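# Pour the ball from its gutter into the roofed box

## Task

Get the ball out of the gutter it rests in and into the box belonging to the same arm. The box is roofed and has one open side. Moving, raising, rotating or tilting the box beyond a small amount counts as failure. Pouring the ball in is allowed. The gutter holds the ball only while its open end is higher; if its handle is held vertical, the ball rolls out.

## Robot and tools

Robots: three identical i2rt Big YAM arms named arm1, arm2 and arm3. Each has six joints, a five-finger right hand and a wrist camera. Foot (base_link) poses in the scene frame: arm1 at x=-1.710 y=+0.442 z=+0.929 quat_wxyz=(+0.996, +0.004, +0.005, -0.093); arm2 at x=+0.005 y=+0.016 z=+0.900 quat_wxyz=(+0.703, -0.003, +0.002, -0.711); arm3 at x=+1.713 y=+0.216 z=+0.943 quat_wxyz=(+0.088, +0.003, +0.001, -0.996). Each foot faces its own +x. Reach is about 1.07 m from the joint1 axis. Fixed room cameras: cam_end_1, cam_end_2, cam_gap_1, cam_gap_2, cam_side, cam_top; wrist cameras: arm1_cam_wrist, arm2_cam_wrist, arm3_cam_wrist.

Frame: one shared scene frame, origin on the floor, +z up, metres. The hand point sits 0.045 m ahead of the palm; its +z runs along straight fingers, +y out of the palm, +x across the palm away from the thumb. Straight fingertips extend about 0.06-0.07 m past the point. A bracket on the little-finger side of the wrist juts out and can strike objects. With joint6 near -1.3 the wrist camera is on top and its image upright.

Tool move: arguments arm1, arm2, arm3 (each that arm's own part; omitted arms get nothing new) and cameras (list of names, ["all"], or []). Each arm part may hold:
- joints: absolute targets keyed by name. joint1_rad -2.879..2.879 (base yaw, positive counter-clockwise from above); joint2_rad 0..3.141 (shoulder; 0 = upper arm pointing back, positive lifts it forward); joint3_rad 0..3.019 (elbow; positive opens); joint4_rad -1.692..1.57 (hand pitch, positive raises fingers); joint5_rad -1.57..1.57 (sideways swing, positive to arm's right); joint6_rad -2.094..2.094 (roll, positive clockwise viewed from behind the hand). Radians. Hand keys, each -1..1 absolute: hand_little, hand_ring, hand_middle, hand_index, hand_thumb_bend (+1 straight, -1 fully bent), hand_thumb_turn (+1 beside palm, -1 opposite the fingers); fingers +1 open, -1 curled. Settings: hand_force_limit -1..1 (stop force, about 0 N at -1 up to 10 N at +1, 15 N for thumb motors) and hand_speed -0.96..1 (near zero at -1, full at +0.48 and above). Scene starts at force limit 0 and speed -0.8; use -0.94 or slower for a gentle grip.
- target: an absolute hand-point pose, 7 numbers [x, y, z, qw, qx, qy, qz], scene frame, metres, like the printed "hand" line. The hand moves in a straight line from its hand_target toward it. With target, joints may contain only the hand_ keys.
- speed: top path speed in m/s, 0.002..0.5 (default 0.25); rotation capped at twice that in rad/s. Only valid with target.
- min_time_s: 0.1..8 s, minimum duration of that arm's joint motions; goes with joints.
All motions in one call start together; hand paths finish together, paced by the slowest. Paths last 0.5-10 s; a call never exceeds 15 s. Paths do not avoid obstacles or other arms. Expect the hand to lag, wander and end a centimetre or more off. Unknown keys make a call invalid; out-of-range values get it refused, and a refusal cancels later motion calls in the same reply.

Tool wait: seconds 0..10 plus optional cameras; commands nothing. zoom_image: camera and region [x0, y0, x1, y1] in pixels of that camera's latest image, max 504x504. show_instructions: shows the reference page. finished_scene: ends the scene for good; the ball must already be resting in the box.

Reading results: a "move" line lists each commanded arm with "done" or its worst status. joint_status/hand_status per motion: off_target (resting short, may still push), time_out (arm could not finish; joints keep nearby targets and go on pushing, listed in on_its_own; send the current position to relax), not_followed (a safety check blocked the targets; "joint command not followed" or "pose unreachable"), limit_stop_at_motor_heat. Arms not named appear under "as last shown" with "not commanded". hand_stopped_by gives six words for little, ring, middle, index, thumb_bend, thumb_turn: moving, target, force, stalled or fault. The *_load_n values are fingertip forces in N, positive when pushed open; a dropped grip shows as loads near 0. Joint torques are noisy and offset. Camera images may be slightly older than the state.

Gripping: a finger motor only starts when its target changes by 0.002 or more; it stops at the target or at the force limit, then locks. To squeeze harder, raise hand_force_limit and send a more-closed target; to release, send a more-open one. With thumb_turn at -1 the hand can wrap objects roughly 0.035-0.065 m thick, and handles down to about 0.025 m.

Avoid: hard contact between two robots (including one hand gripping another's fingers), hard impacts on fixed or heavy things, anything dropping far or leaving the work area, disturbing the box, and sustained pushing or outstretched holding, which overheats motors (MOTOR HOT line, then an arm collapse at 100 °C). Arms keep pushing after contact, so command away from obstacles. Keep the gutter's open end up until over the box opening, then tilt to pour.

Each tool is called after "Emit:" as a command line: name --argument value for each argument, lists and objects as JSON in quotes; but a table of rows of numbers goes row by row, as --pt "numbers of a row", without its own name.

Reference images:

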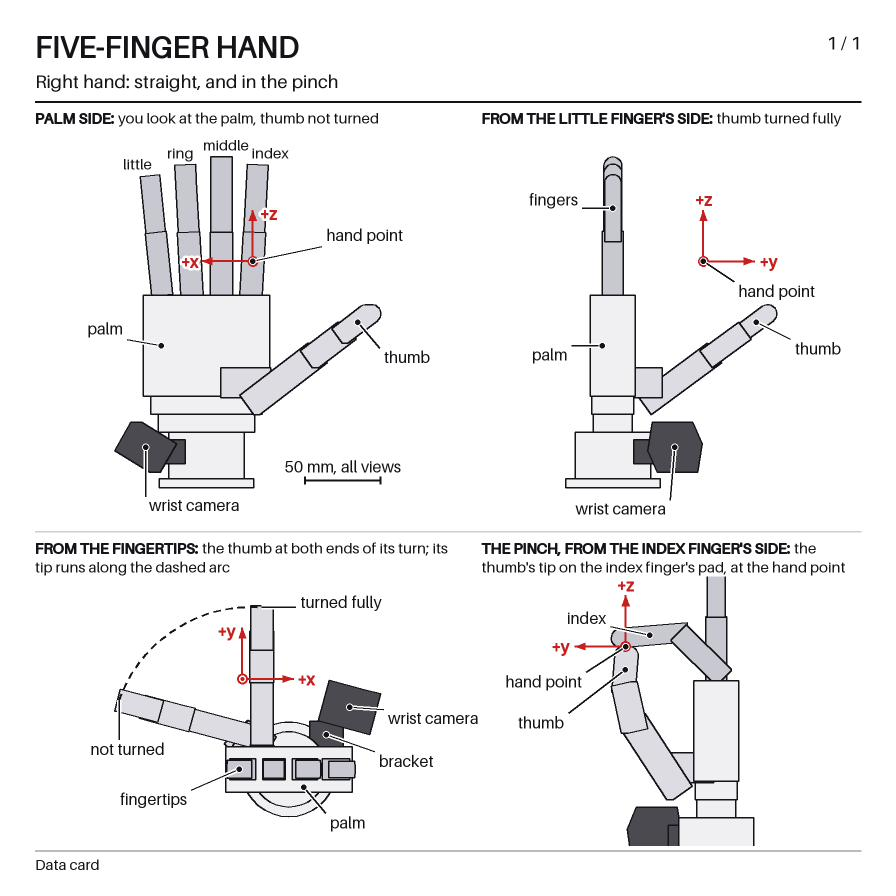

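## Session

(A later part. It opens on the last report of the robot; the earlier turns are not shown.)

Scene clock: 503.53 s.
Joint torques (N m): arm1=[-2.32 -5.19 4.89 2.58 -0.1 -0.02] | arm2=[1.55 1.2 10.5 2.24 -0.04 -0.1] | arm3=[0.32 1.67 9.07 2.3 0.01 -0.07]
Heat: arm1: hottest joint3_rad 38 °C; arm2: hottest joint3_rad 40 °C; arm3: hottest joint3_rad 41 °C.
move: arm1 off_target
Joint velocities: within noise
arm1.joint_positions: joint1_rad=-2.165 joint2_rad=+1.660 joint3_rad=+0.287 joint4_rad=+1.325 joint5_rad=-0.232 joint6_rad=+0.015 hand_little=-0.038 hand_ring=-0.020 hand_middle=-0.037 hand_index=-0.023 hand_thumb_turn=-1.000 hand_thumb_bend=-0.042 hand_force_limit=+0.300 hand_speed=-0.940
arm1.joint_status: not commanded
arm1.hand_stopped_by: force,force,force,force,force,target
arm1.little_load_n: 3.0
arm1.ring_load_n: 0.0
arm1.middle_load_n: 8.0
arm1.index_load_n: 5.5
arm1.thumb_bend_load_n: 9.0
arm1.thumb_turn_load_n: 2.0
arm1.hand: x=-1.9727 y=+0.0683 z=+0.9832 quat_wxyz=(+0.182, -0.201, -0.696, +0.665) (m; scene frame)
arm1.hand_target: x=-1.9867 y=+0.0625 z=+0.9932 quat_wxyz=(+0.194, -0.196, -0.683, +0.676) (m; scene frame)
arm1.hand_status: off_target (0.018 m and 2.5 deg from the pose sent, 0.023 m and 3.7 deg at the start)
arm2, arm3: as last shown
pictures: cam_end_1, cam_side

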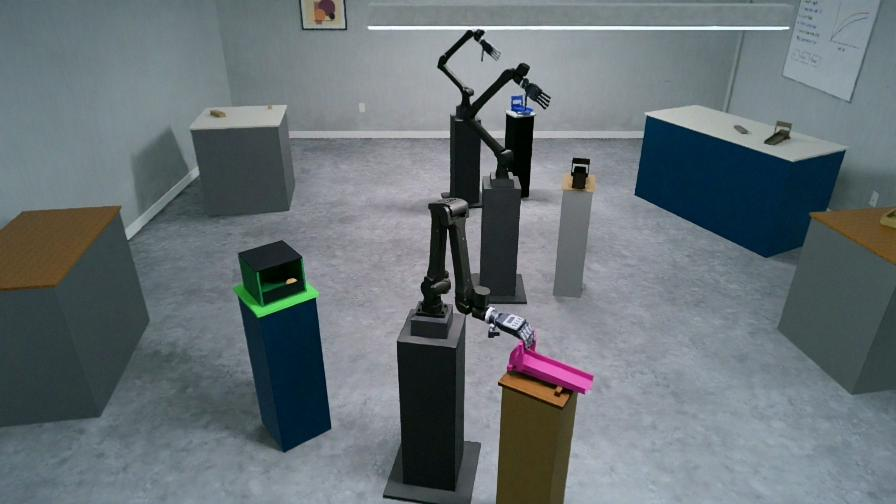

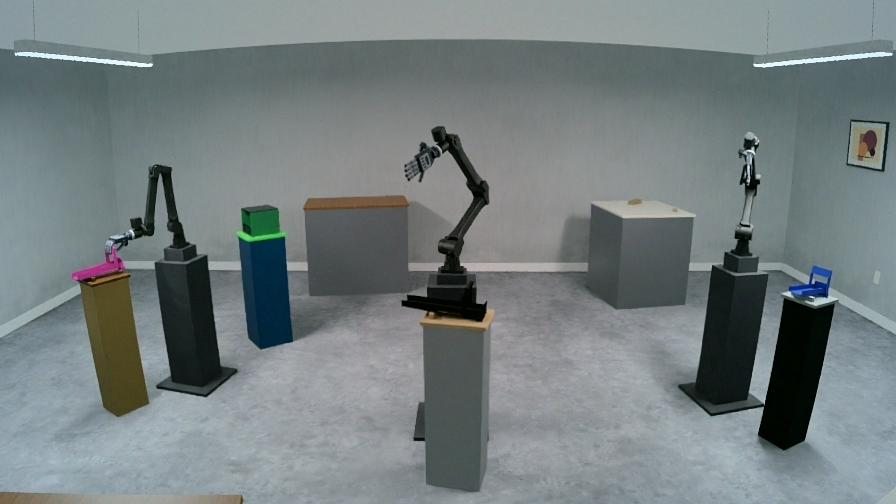

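Emit:
move --arm1 '{"target":[-1.9900,0.0580,0.9800,-0.1991,0.1906,0.6647,-0.6944],"speed":0.04}' --cameras '["cam_end_1","cam_side","arm1_cam_wrist"]'

Emit:
zoom_image --camera "cam_end_1" --region '[490, 300, 610, 400]'

Emit:
zoom_image --camera "cam_side" --region '[60, 215, 150, 295]'

Scene clock: 508.93 s.
Joint torques (N m): arm1=[-2.84 -5.95 3.64 2.66 -0.01 0.12] | arm2=[1.38 1.49 10.41 2.36 -0.03 -0.06] | arm3=[0.26 1.67 9.09 2.28 0.01 -0.06]
Heat: arm1: hottest joint3_rad 37 °C; arm2: hottest joint3_rad 40 °C; arm3: hottest joint3_rad 41 °C.
move: arm1 off_target
Joint velocities: within noise
arm1.joint_positions: joint1_rad=-2.165 joint2_rad=+1.808 joint3_rad=+0.305 joint4_rad=+1.516 joint5_rad=-0.232 joint6_rad=+0.015 hand_little=-0.038 hand_ring=-0.020 hand_middle=-0.037 hand_index=-0.023 hand_thumb_turn=-1.000 hand_thumb_bend=-0.042 hand_force_limit=+0.300 hand_speed=-0.940
arm1.joint_status: not commanded
arm1.hand_stopped_by: force,force,force,force,force,target
arm1.little_load_n: 2.5
arm1.ring_load_n: 0.0
arm1.middle_load_n: 8.0
arm1.index_load_n: 5.5
arm1.thumb_bend_load_n: 8.5
arm1.thumb_turn_load_n: 2.0
arm1.hand: x=-1.9787 y=+0.0624 z=+0.9735 quat_wxyz=(+0.192, -0.190, -0.677, +0.685) (m; scene frame)
arm1.hand_target: x=-1.9897 y=+0.0583 z=+0.9801 quat_wxyz=(+0.199, -0.190, -0.665, +0.694) (m; scene frame)
arm1.hand_status: off_target (0.014 m and 2.0 deg from the pose sent, 0.020 m and 5.4 deg at the start)
arm2, arm3: as last shown
arm3.ring_load_n: 0.5
pictures: arm1_cam_wrist, cam_end_1, cam_side
camera_calibration:
arm1_cam_wrist: T_world_to_cam=[[-0.238986, 0.0844636, -0.967342, 0.466662], [0.970597, -0.00873317, -0.240553, 2.15348], [-0.0287659, -0.996388, -0.079893, 0.189421], [0, 0, 0, 1]] pos_world=[-1.97319, 0.168128, 0.984581]

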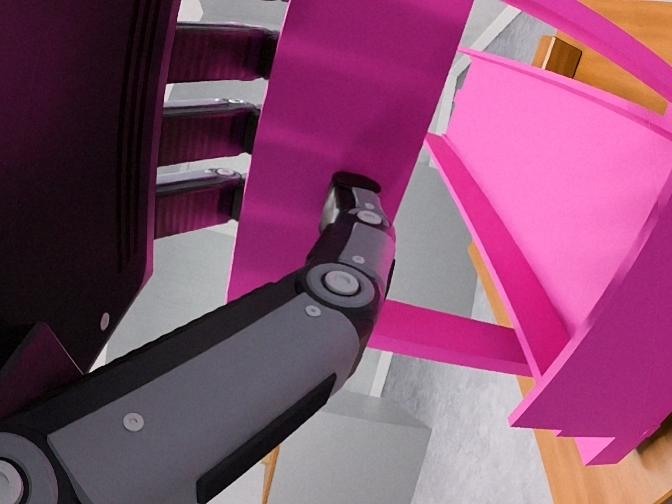

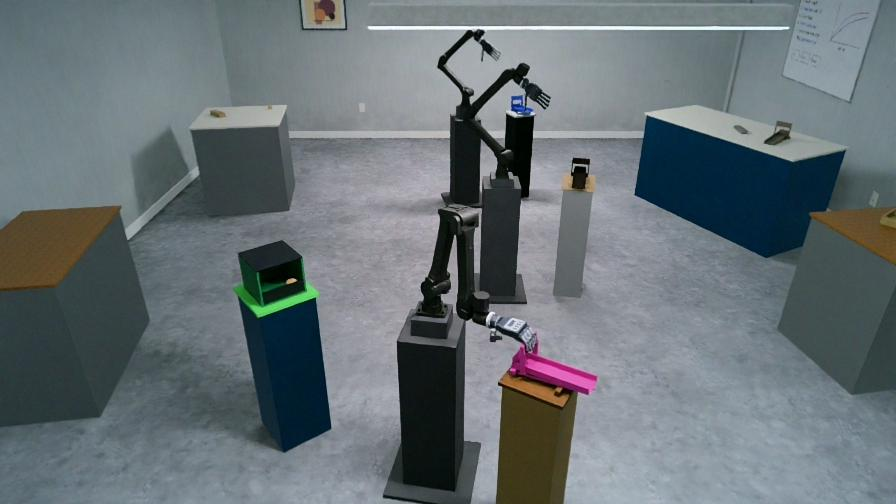

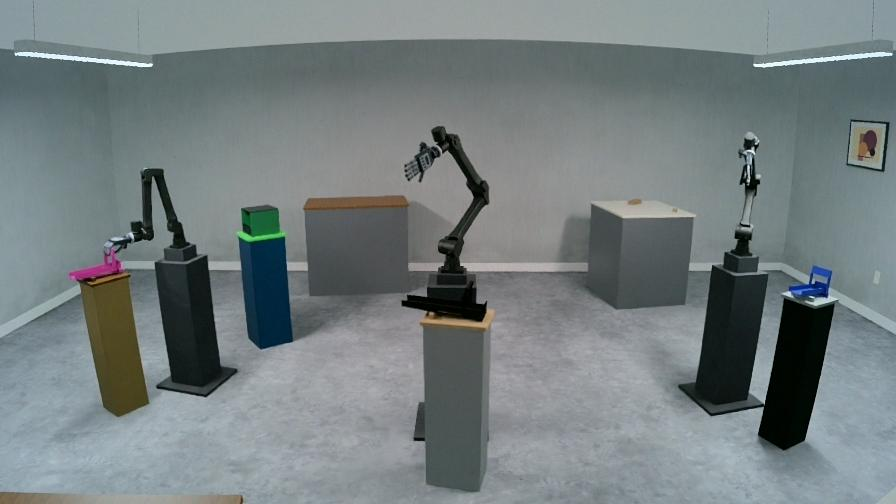

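Scaled by 4.200 from the camera's 896x504 image, which has a finer 1280x720 frame.

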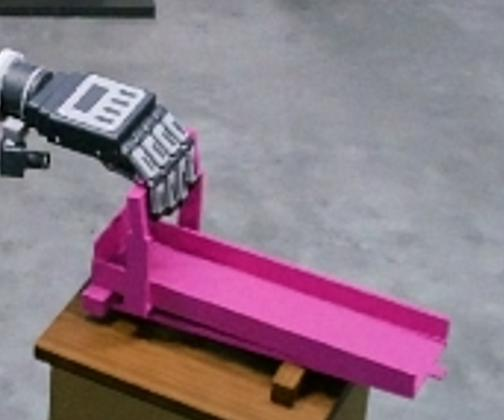

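Scaled by 5.600 from the camera's 896x504 image, which has a finer 1280x720 frame.

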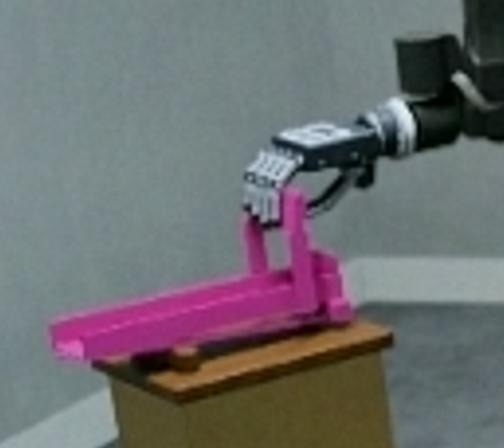

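Emit:
move --arm1 '{"target":[-1.9890,0.0590,0.9680,-0.1991,0.1906,0.6647,-0.6944],"speed":0.03}' --cameras '["cam_end_1","cam_side"]'

Emit:
zoom_image --camera "cam_end_1" --region '[490, 325, 610, 415]'

Emit:
zoom_image --camera "cam_side" --region '[60, 215, 150, 295]'

Scene clock: 513.23 s.
Joint torques (N m): arm1=[-2.32 -5.54 3.14 2.17 0 0.09] | arm2=[1.67 1.44 10.35 2.19 -0.03 -0.08] | arm3=[0.32 1.61 9.07 2.28 0.01 -0.06]
Heat: arm1: hottest joint3_rad 37 °C; arm2: hottest joint3_rad 40 °C; arm3: hottest joint3_rad 41 °C.
move: arm1 done
Joint velocities: within noise
arm1.joint_positions: joint1_rad=-2.165 joint2_rad=+1.848 joint3_rad=+0.313 joint4_rad=+1.564 joint5_rad=-0.232 joint6_rad=+0.015 hand_little=-0.038 hand_ring=-0.020 hand_middle=-0.037 hand_index=-0.023 hand_thumb_turn=-1.000 hand_thumb_bend=-0.042 hand_force_limit=+0.300 hand_speed=-0.940
arm1.joint_status: not commanded
arm1.hand_stopped_by: force,force,force,force,force,target
arm1.little_load_n: 2.5
arm1.ring_load_n: 0.0
arm1.middle_load_n: 9.0
arm1.index_load_n: 5.5
arm1.thumb_bend_load_n: 9.0
arm1.thumb_turn_load_n: 2.0
arm1.hand: x=-1.9805 y=+0.0607 z=+0.9702 quat_wxyz=(+0.195, -0.187, -0.672, +0.689) (m; scene frame)
arm1.hand_target: x=-1.9889 y=+0.0590 z=+0.9684 quat_wxyz=(+0.198, -0.191, -0.668, +0.691) (m; scene frame)
arm1.hand_status: done (0.009 m and 1.2 deg from the pose sent, 0.012 m and 2.0 deg at the start; a joint's target at an end of its range on 20 of 29 steps)
arm2, arm3: as last shown
arm3.ring_load_n: 0.0
arm3.index_load_n: -0.5
pictures: cam_end_1, cam_side

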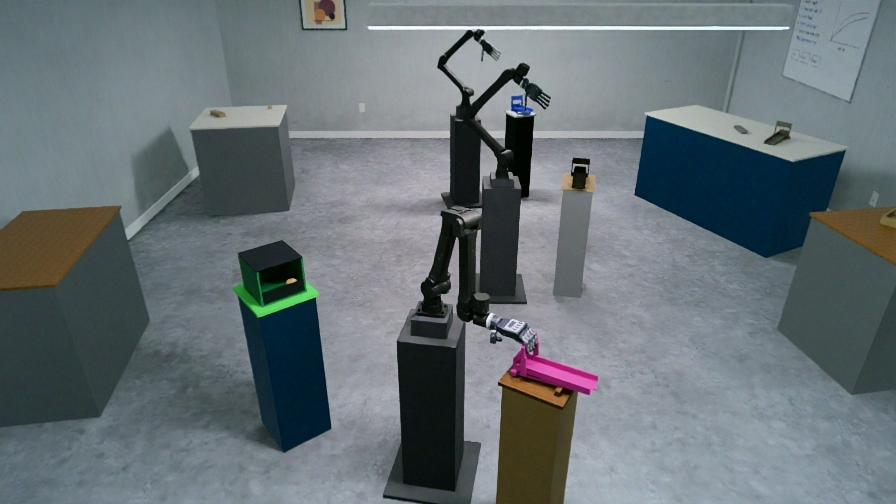

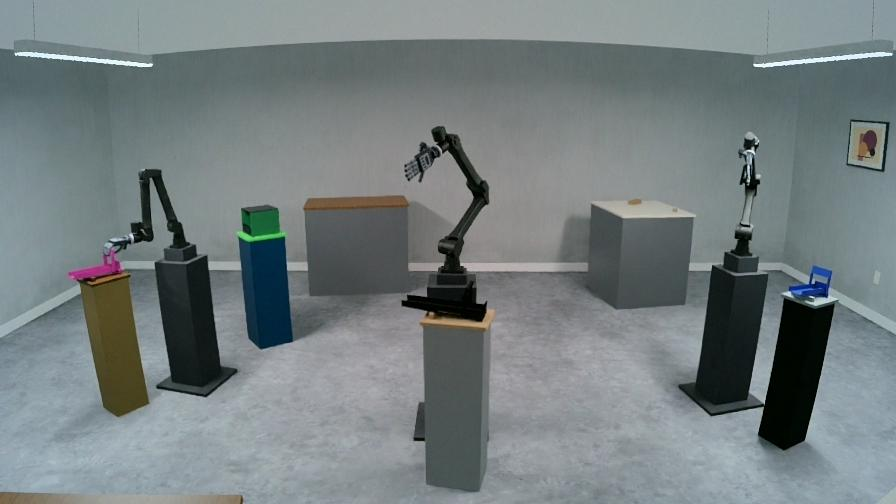

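Scaled by 4.200 from the camera's 896x504 image, which has a finer 1280x720 frame.

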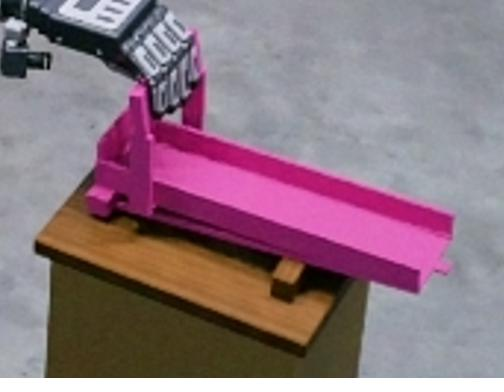

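Scaled by 5.600 from the camera's 896x504 image, which has a finer 1280x720 frame.

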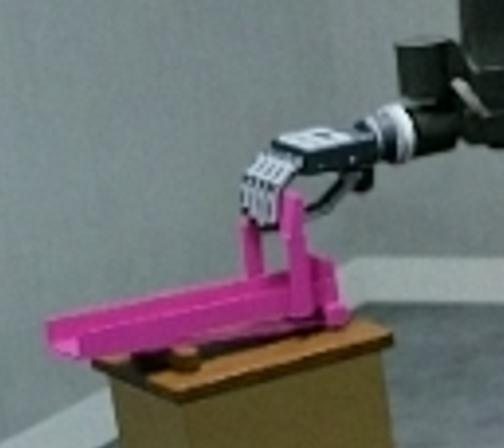

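Emit:
move --arm1 '{"target":[-1.9870,0.0600,0.9620,-0.1991,0.1906,0.6647,-0.6944],"speed":0.03}' --cameras '[]'

Emit:
move --arm1 '{"joints":{"hand_speed":-0.85,"hand_little":0.5,"hand_ring":0.5,"hand_middle":0.5,"hand_index":0.5,"hand_thumb_bend":0.1}}' --cameras '["cam_end_1","cam_side","arm1_cam_wrist"]'

Emit:
zoom_image --camera "cam_end_1" --region '[490, 325, 610, 415]'

Emit:
zoom_image --camera "cam_side" --region '[60, 215, 150, 295]'

Scene clock: 519.07 s.
Joint torques (N m): arm1=[-2.78 -5.36 2.92 1.73 0.08 0.06] | arm2=[1.49 1.08 10.33 2.32 -0.05 -0.08] | arm3=[0.26 1.73 9.07 2.28 0.01 -0.06]
Heat: arm1: hottest joint3_rad 37 °C; arm2: hottest joint3_rad 40 °C; arm3: hottest joint3_rad 41 °C.
move: arm1 done
Joint velocities: within noise
arm1.joint_positions: joint1_rad=-2.165 joint2_rad=+1.856 joint3_rad=+0.313 joint4_rad=+1.572 joint5_rad=-0.232 joint6_rad=+0.015 hand_little=-0.038 hand_ring=-0.020 hand_middle=-0.036 hand_index=-0.023 hand_thumb_turn=-1.000 hand_thumb_bend=-0.042 hand_force_limit=+0.300 hand_speed=-0.940
arm1.joint_status: not commanded
arm1.hand_stopped_by: force,force,force,force,force,target
arm1.little_load_n: 2.0
arm1.ring_load_n: 0.0
arm1.middle_load_n: 9.5
arm1.index_load_n: 5.5
arm1.thumb_bend_load_n: 9.5
arm1.thumb_turn_load_n: 2.0
arm1.hand: x=-1.9803 y=+0.0609 z=+0.9690 quat_wxyz=(+0.195, -0.187, -0.672, +0.689) (m; scene frame)
arm1.hand_target: x=-1.9869 y=+0.0600 z=+0.9626 quat_wxyz=(+0.197, -0.192, -0.673, +0.687) (m; scene frame)
arm1.hand_status: done (0.010 m and 1.2 deg from the pose sent, 0.010 m and 1.2 deg at the start; a joint's target at an end of its range on 29 of 29 steps)
arm2, arm3: as last shown
arm3.index_load_n: 0.0
pictures: none
No camera images: "cameras" was empty.

Scene clock: 520.83 s.
Joint torques (N m): arm1=[-2.08 -6.42 2.8 1.68 0.09 0.03] | arm2=[1.85 1.14 10.48 2.26 -0.04 -0.09] | arm3=[0.32 1.67 9.07 2.26 0.01 -0.06]
Heat: arm1: hottest joint3_rad 36 °C; arm2: hottest joint3_rad 40 °C; arm3: hottest joint3_rad 41 °C.
move: arm1 done
Joint velocities: within noise
arm1.joint_positions: joint1_rad=-2.165 joint2_rad=+1.865 joint3_rad=+0.313 joint4_rad=+1.572 joint5_rad=-0.232 joint6_rad=+0.015 hand_little=+0.500 hand_ring=+0.500 hand_middle=+0.500 hand_index=+0.500 hand_thumb_turn=-1.000 hand_thumb_bend=+0.100 hand_force_limit=+0.300 hand_speed=-0.850
arm1.joint_status: all done
arm1.hand_stopped_by: target,target,target,target,target,target
arm1.little_load_n: 0.0
arm1.ring_load_n: 0.0
arm1.middle_load_n: 0.0
arm1.index_load_n: 0.0
arm1.thumb_bend_load_n: -0.5
arm1.thumb_turn_load_n: 0.0
arm1.hand: x=-1.9797 y=+0.0615 z=+0.9648 quat_wxyz=(+0.194, -0.189, -0.675, +0.687) (m; scene frame)
arm1.hand_target: x=-1.9869 y=+0.0600 z=+0.9624 quat_wxyz=(+0.197, -0.192, -0.673, +0.687) (m; scene frame)
arm1.hand_status: not commanded
arm2.joint_positions: joint1_rad=-0.603 joint2_rad=+0.627 joint3_rad=+1.417 joint4_rad=-1.226 joint5_rad=+0.146 joint6_rad=-1.568 hand_little=+1.000 hand_ring=+1.000 hand_middle=+1.000 hand_index=+1.000 hand_thumb_turn=+1.000 hand_thumb_bend=+1.000 hand_force_limit=+0.000 hand_speed=-0.800
arm2.joint_status: not commanded
arm2.hand_stopped_by: target,target,target,target,target,target
arm2.little_load_n: 0.0
arm2.ring_load_n: 0.0
arm2.middle_load_n: 0.0
arm2.index_load_n: 0.0
arm2.thumb_bend_load_n: 0.0
arm2.thumb_turn_load_n: 0.0
arm2.hand: x=-0.2034 y=-0.1323 z=+1.4443 quat_wxyz=(+0.507, +0.352, -0.763, +0.192) (m; scene frame)
arm2.hand_target: x=-0.2020 y=-0.1303 z=+1.4573 quat_wxyz=(+0.517, +0.348, -0.756, +0.198) (m; scene frame)
arm2.hand_status: not commanded
arm3.joint_positions: joint1_rad=+0.812 joint2_rad=+0.649 joint3_rad=+1.379 joint4_rad=-1.341 joint5_rad=-0.058 joint6_rad=-1.526 hand_little=+1.000 hand_ring=+1.000 hand_middle=+1.000 hand_index=+1.000 hand_thumb_turn=+1.000 hand_thumb_bend=+1.000 hand_force_limit=+0.000 hand_speed=-0.800
arm3.joint_status: not commanded
arm3.hand_stopped_by: target,target,target,target,target,target
arm3.little_load_n: 0.0
arm3.ring_load_n: -0.5
arm3.middle_load_n: 0.0
arm3.index_load_n: 0.0
arm3.thumb_bend_load_n: 0.0
arm3.thumb_turn_load_n: 0.0
arm3.hand: x=+1.5333 y=+0.0332 z=+1.4262 quat_wxyz=(+0.386, +0.415, -0.785, +0.251) (m; scene frame)
arm3.hand_target: x=+1.5335 y=+0.0337 z=+1.4387 quat_wxyz=(+0.397, +0.412, -0.779, +0.257) (m; scene frame)
arm3.hand_status: not commanded
pictures: arm1_cam_wrist, cam_end_1, cam_side
camera_calibration:
arm1_cam_wrist: T_world_to_cam=[[-0.243388, 0.0799879, -0.966625, 0.448974], [0.969493, -0.00980037, -0.244921, 2.1545], [-0.029064, -0.996748, -0.0751624, 0.182719], [0, 0, 0, 1]] pos_world=[-1.97419, 0.167327, 0.975405]

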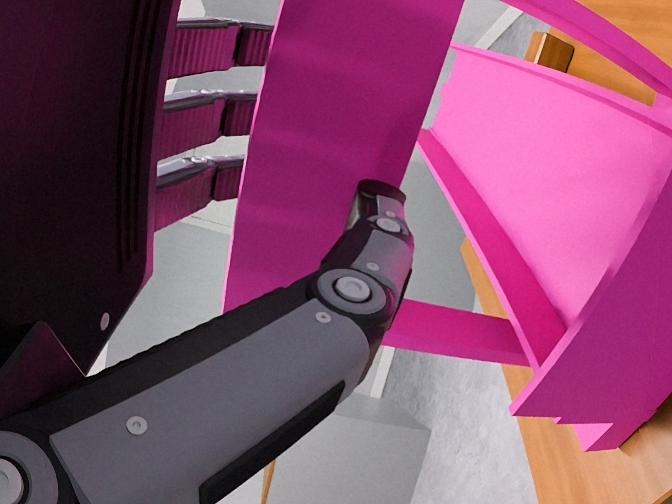

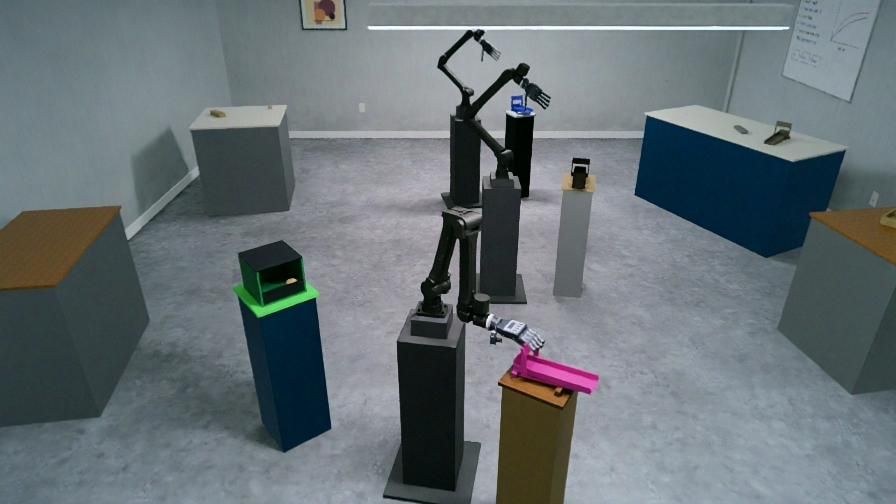

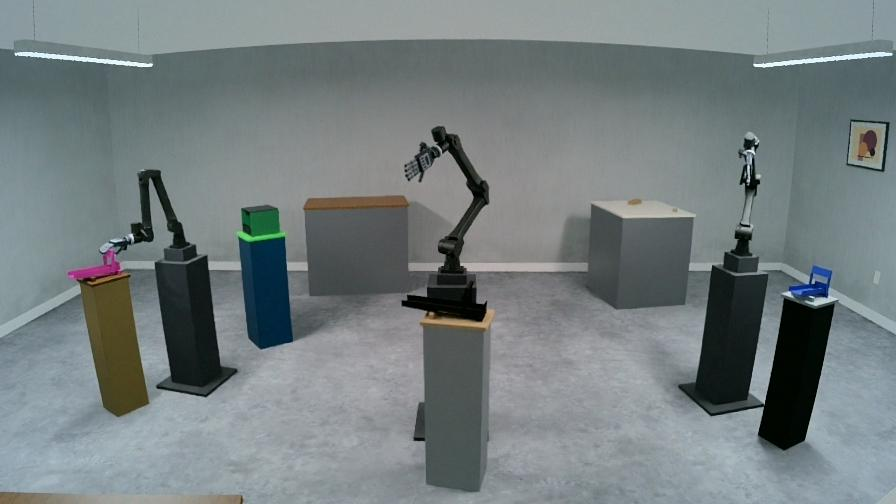

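Scaled by 4.200 from the camera's 896x504 image, which has a finer 1280x720 frame.

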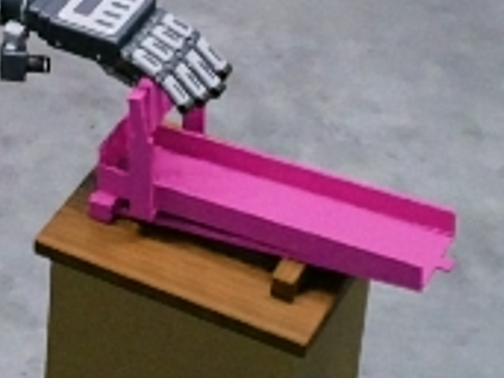

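Scaled by 5.600 from the camera's 896x504 image, which has a finer 1280x720 frame.

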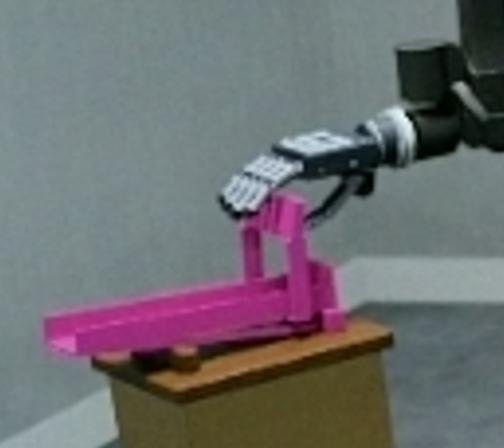

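Emit:
move --arm1 '{"target":[-1.9725,0.0830,1.0650,-0.1915,0.1983,0.6915,-0.6677],"speed":0.06,"joints":{"hand_speed":0.0,"hand_little":1.0,"hand_ring":1.0,"hand_middle":1.0,"hand_index":1.0}}' --cameras '["cam_end_1","arm1_cam_wrist"]'

Emit:
zoom_image --camera "cam_end_1" --region '[490, 325, 610, 415]'

Emit:
zoom_image --camera "cam_end_1" --region '[225, 230, 345, 330]'

Scene clock: 526.33 s.
Joint torques (N m): arm1=[-2.32 -4.42 6.06 1.25 -0.12 -0.05] | arm2=[1.61 0.79 10.43 2.35 -0.04 -0.07] | arm3=[0.32 1.67 9.07 2.28 0.01 -0.06]
Heat: arm1: hottest joint3_rad 36 °C; arm2: hottest joint3_rad 40 °C; arm3: hottest joint3_rad 41 °C.
move: arm1 done
Joint velocities: within noise
arm1.joint_positions: joint1_rad=-2.185 joint2_rad=+1.226 joint3_rad=+0.295 joint4_rad=+0.897 joint5_rad=-0.251 joint6_rad=+0.014 hand_little=+1.000 hand_ring=+1.000 hand_middle=+1.000 hand_index=+1.000 hand_thumb_turn=-1.000 hand_thumb_bend=+0.100 hand_force_limit=+0.300 hand_speed=+0.000
arm1.joint_status: all done
arm1.hand_stopped_by: target,target,target,target,target,target
arm1.little_load_n: 0.0
arm1.ring_load_n: 0.0
arm1.middle_load_n: 0.0
arm1.index_load_n: 0.0
arm1.thumb_bend_load_n: 0.0
arm1.thumb_turn_load_n: 0.0
arm1.hand: x=-1.9678 y=+0.0798 z=+1.0632 quat_wxyz=(+0.185, -0.199, -0.691, +0.670) (m; scene frame)
arm1.hand_target: x=-1.9725 y=+0.0830 z=+1.0651 quat_wxyz=(+0.192, -0.198, -0.691, +0.668) (m; scene frame)
arm1.hand_status: done (0.006 m and 0.8 deg from the pose sent, 0.103 m and 3.1 deg at the start)
arm2, arm3: as last shown
arm3.ring_load_n: 0.0
pictures: arm1_cam_wrist, cam_end_1
camera_calibration:
arm1_cam_wrist: T_world_to_cam=[[-0.206147, 0.117371, -0.971456, 0.621057], [0.978141, -0.00294954, -0.207922, 2.1443], [-0.0272693, -0.993084, -0.114197, 0.253358], [0, 0, 0, 1]] pos_world=[-1.96249, 0.185037, 1.07811]

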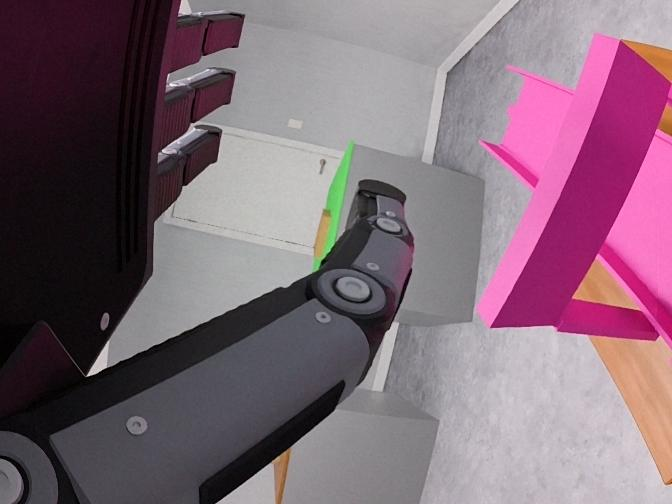

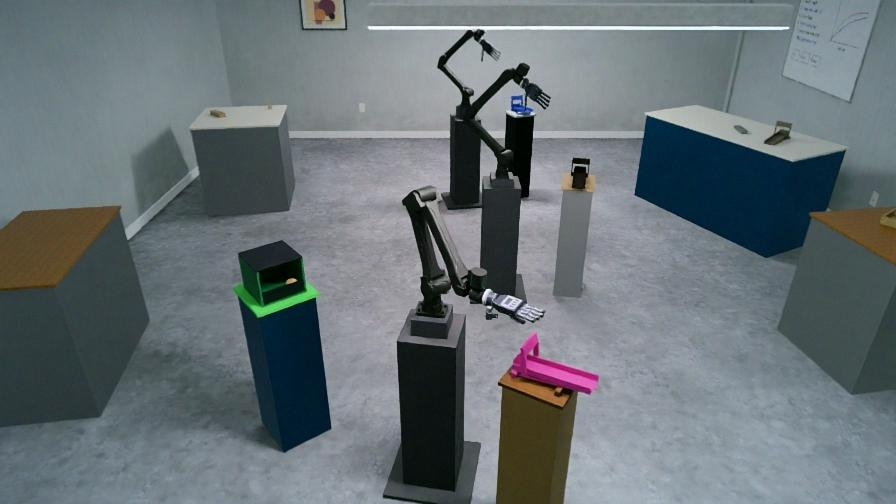

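Scaled by 4.200 from the camera's 896x504 image, which has a finer 1280x720 frame.

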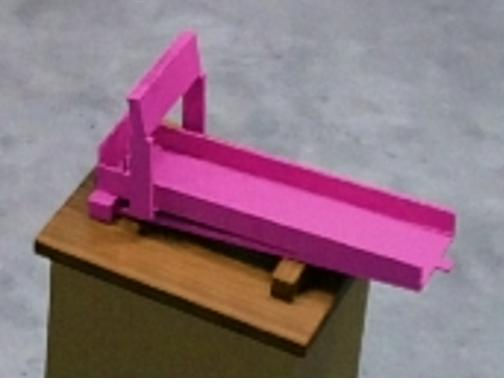

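Scaled by 4.200 from the camera's 896x504 image, which has a finer 1280x720 frame.

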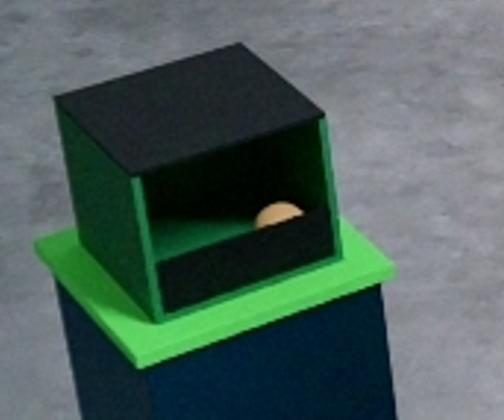

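Emit:
finished_scene

The scene is finished: the task was done.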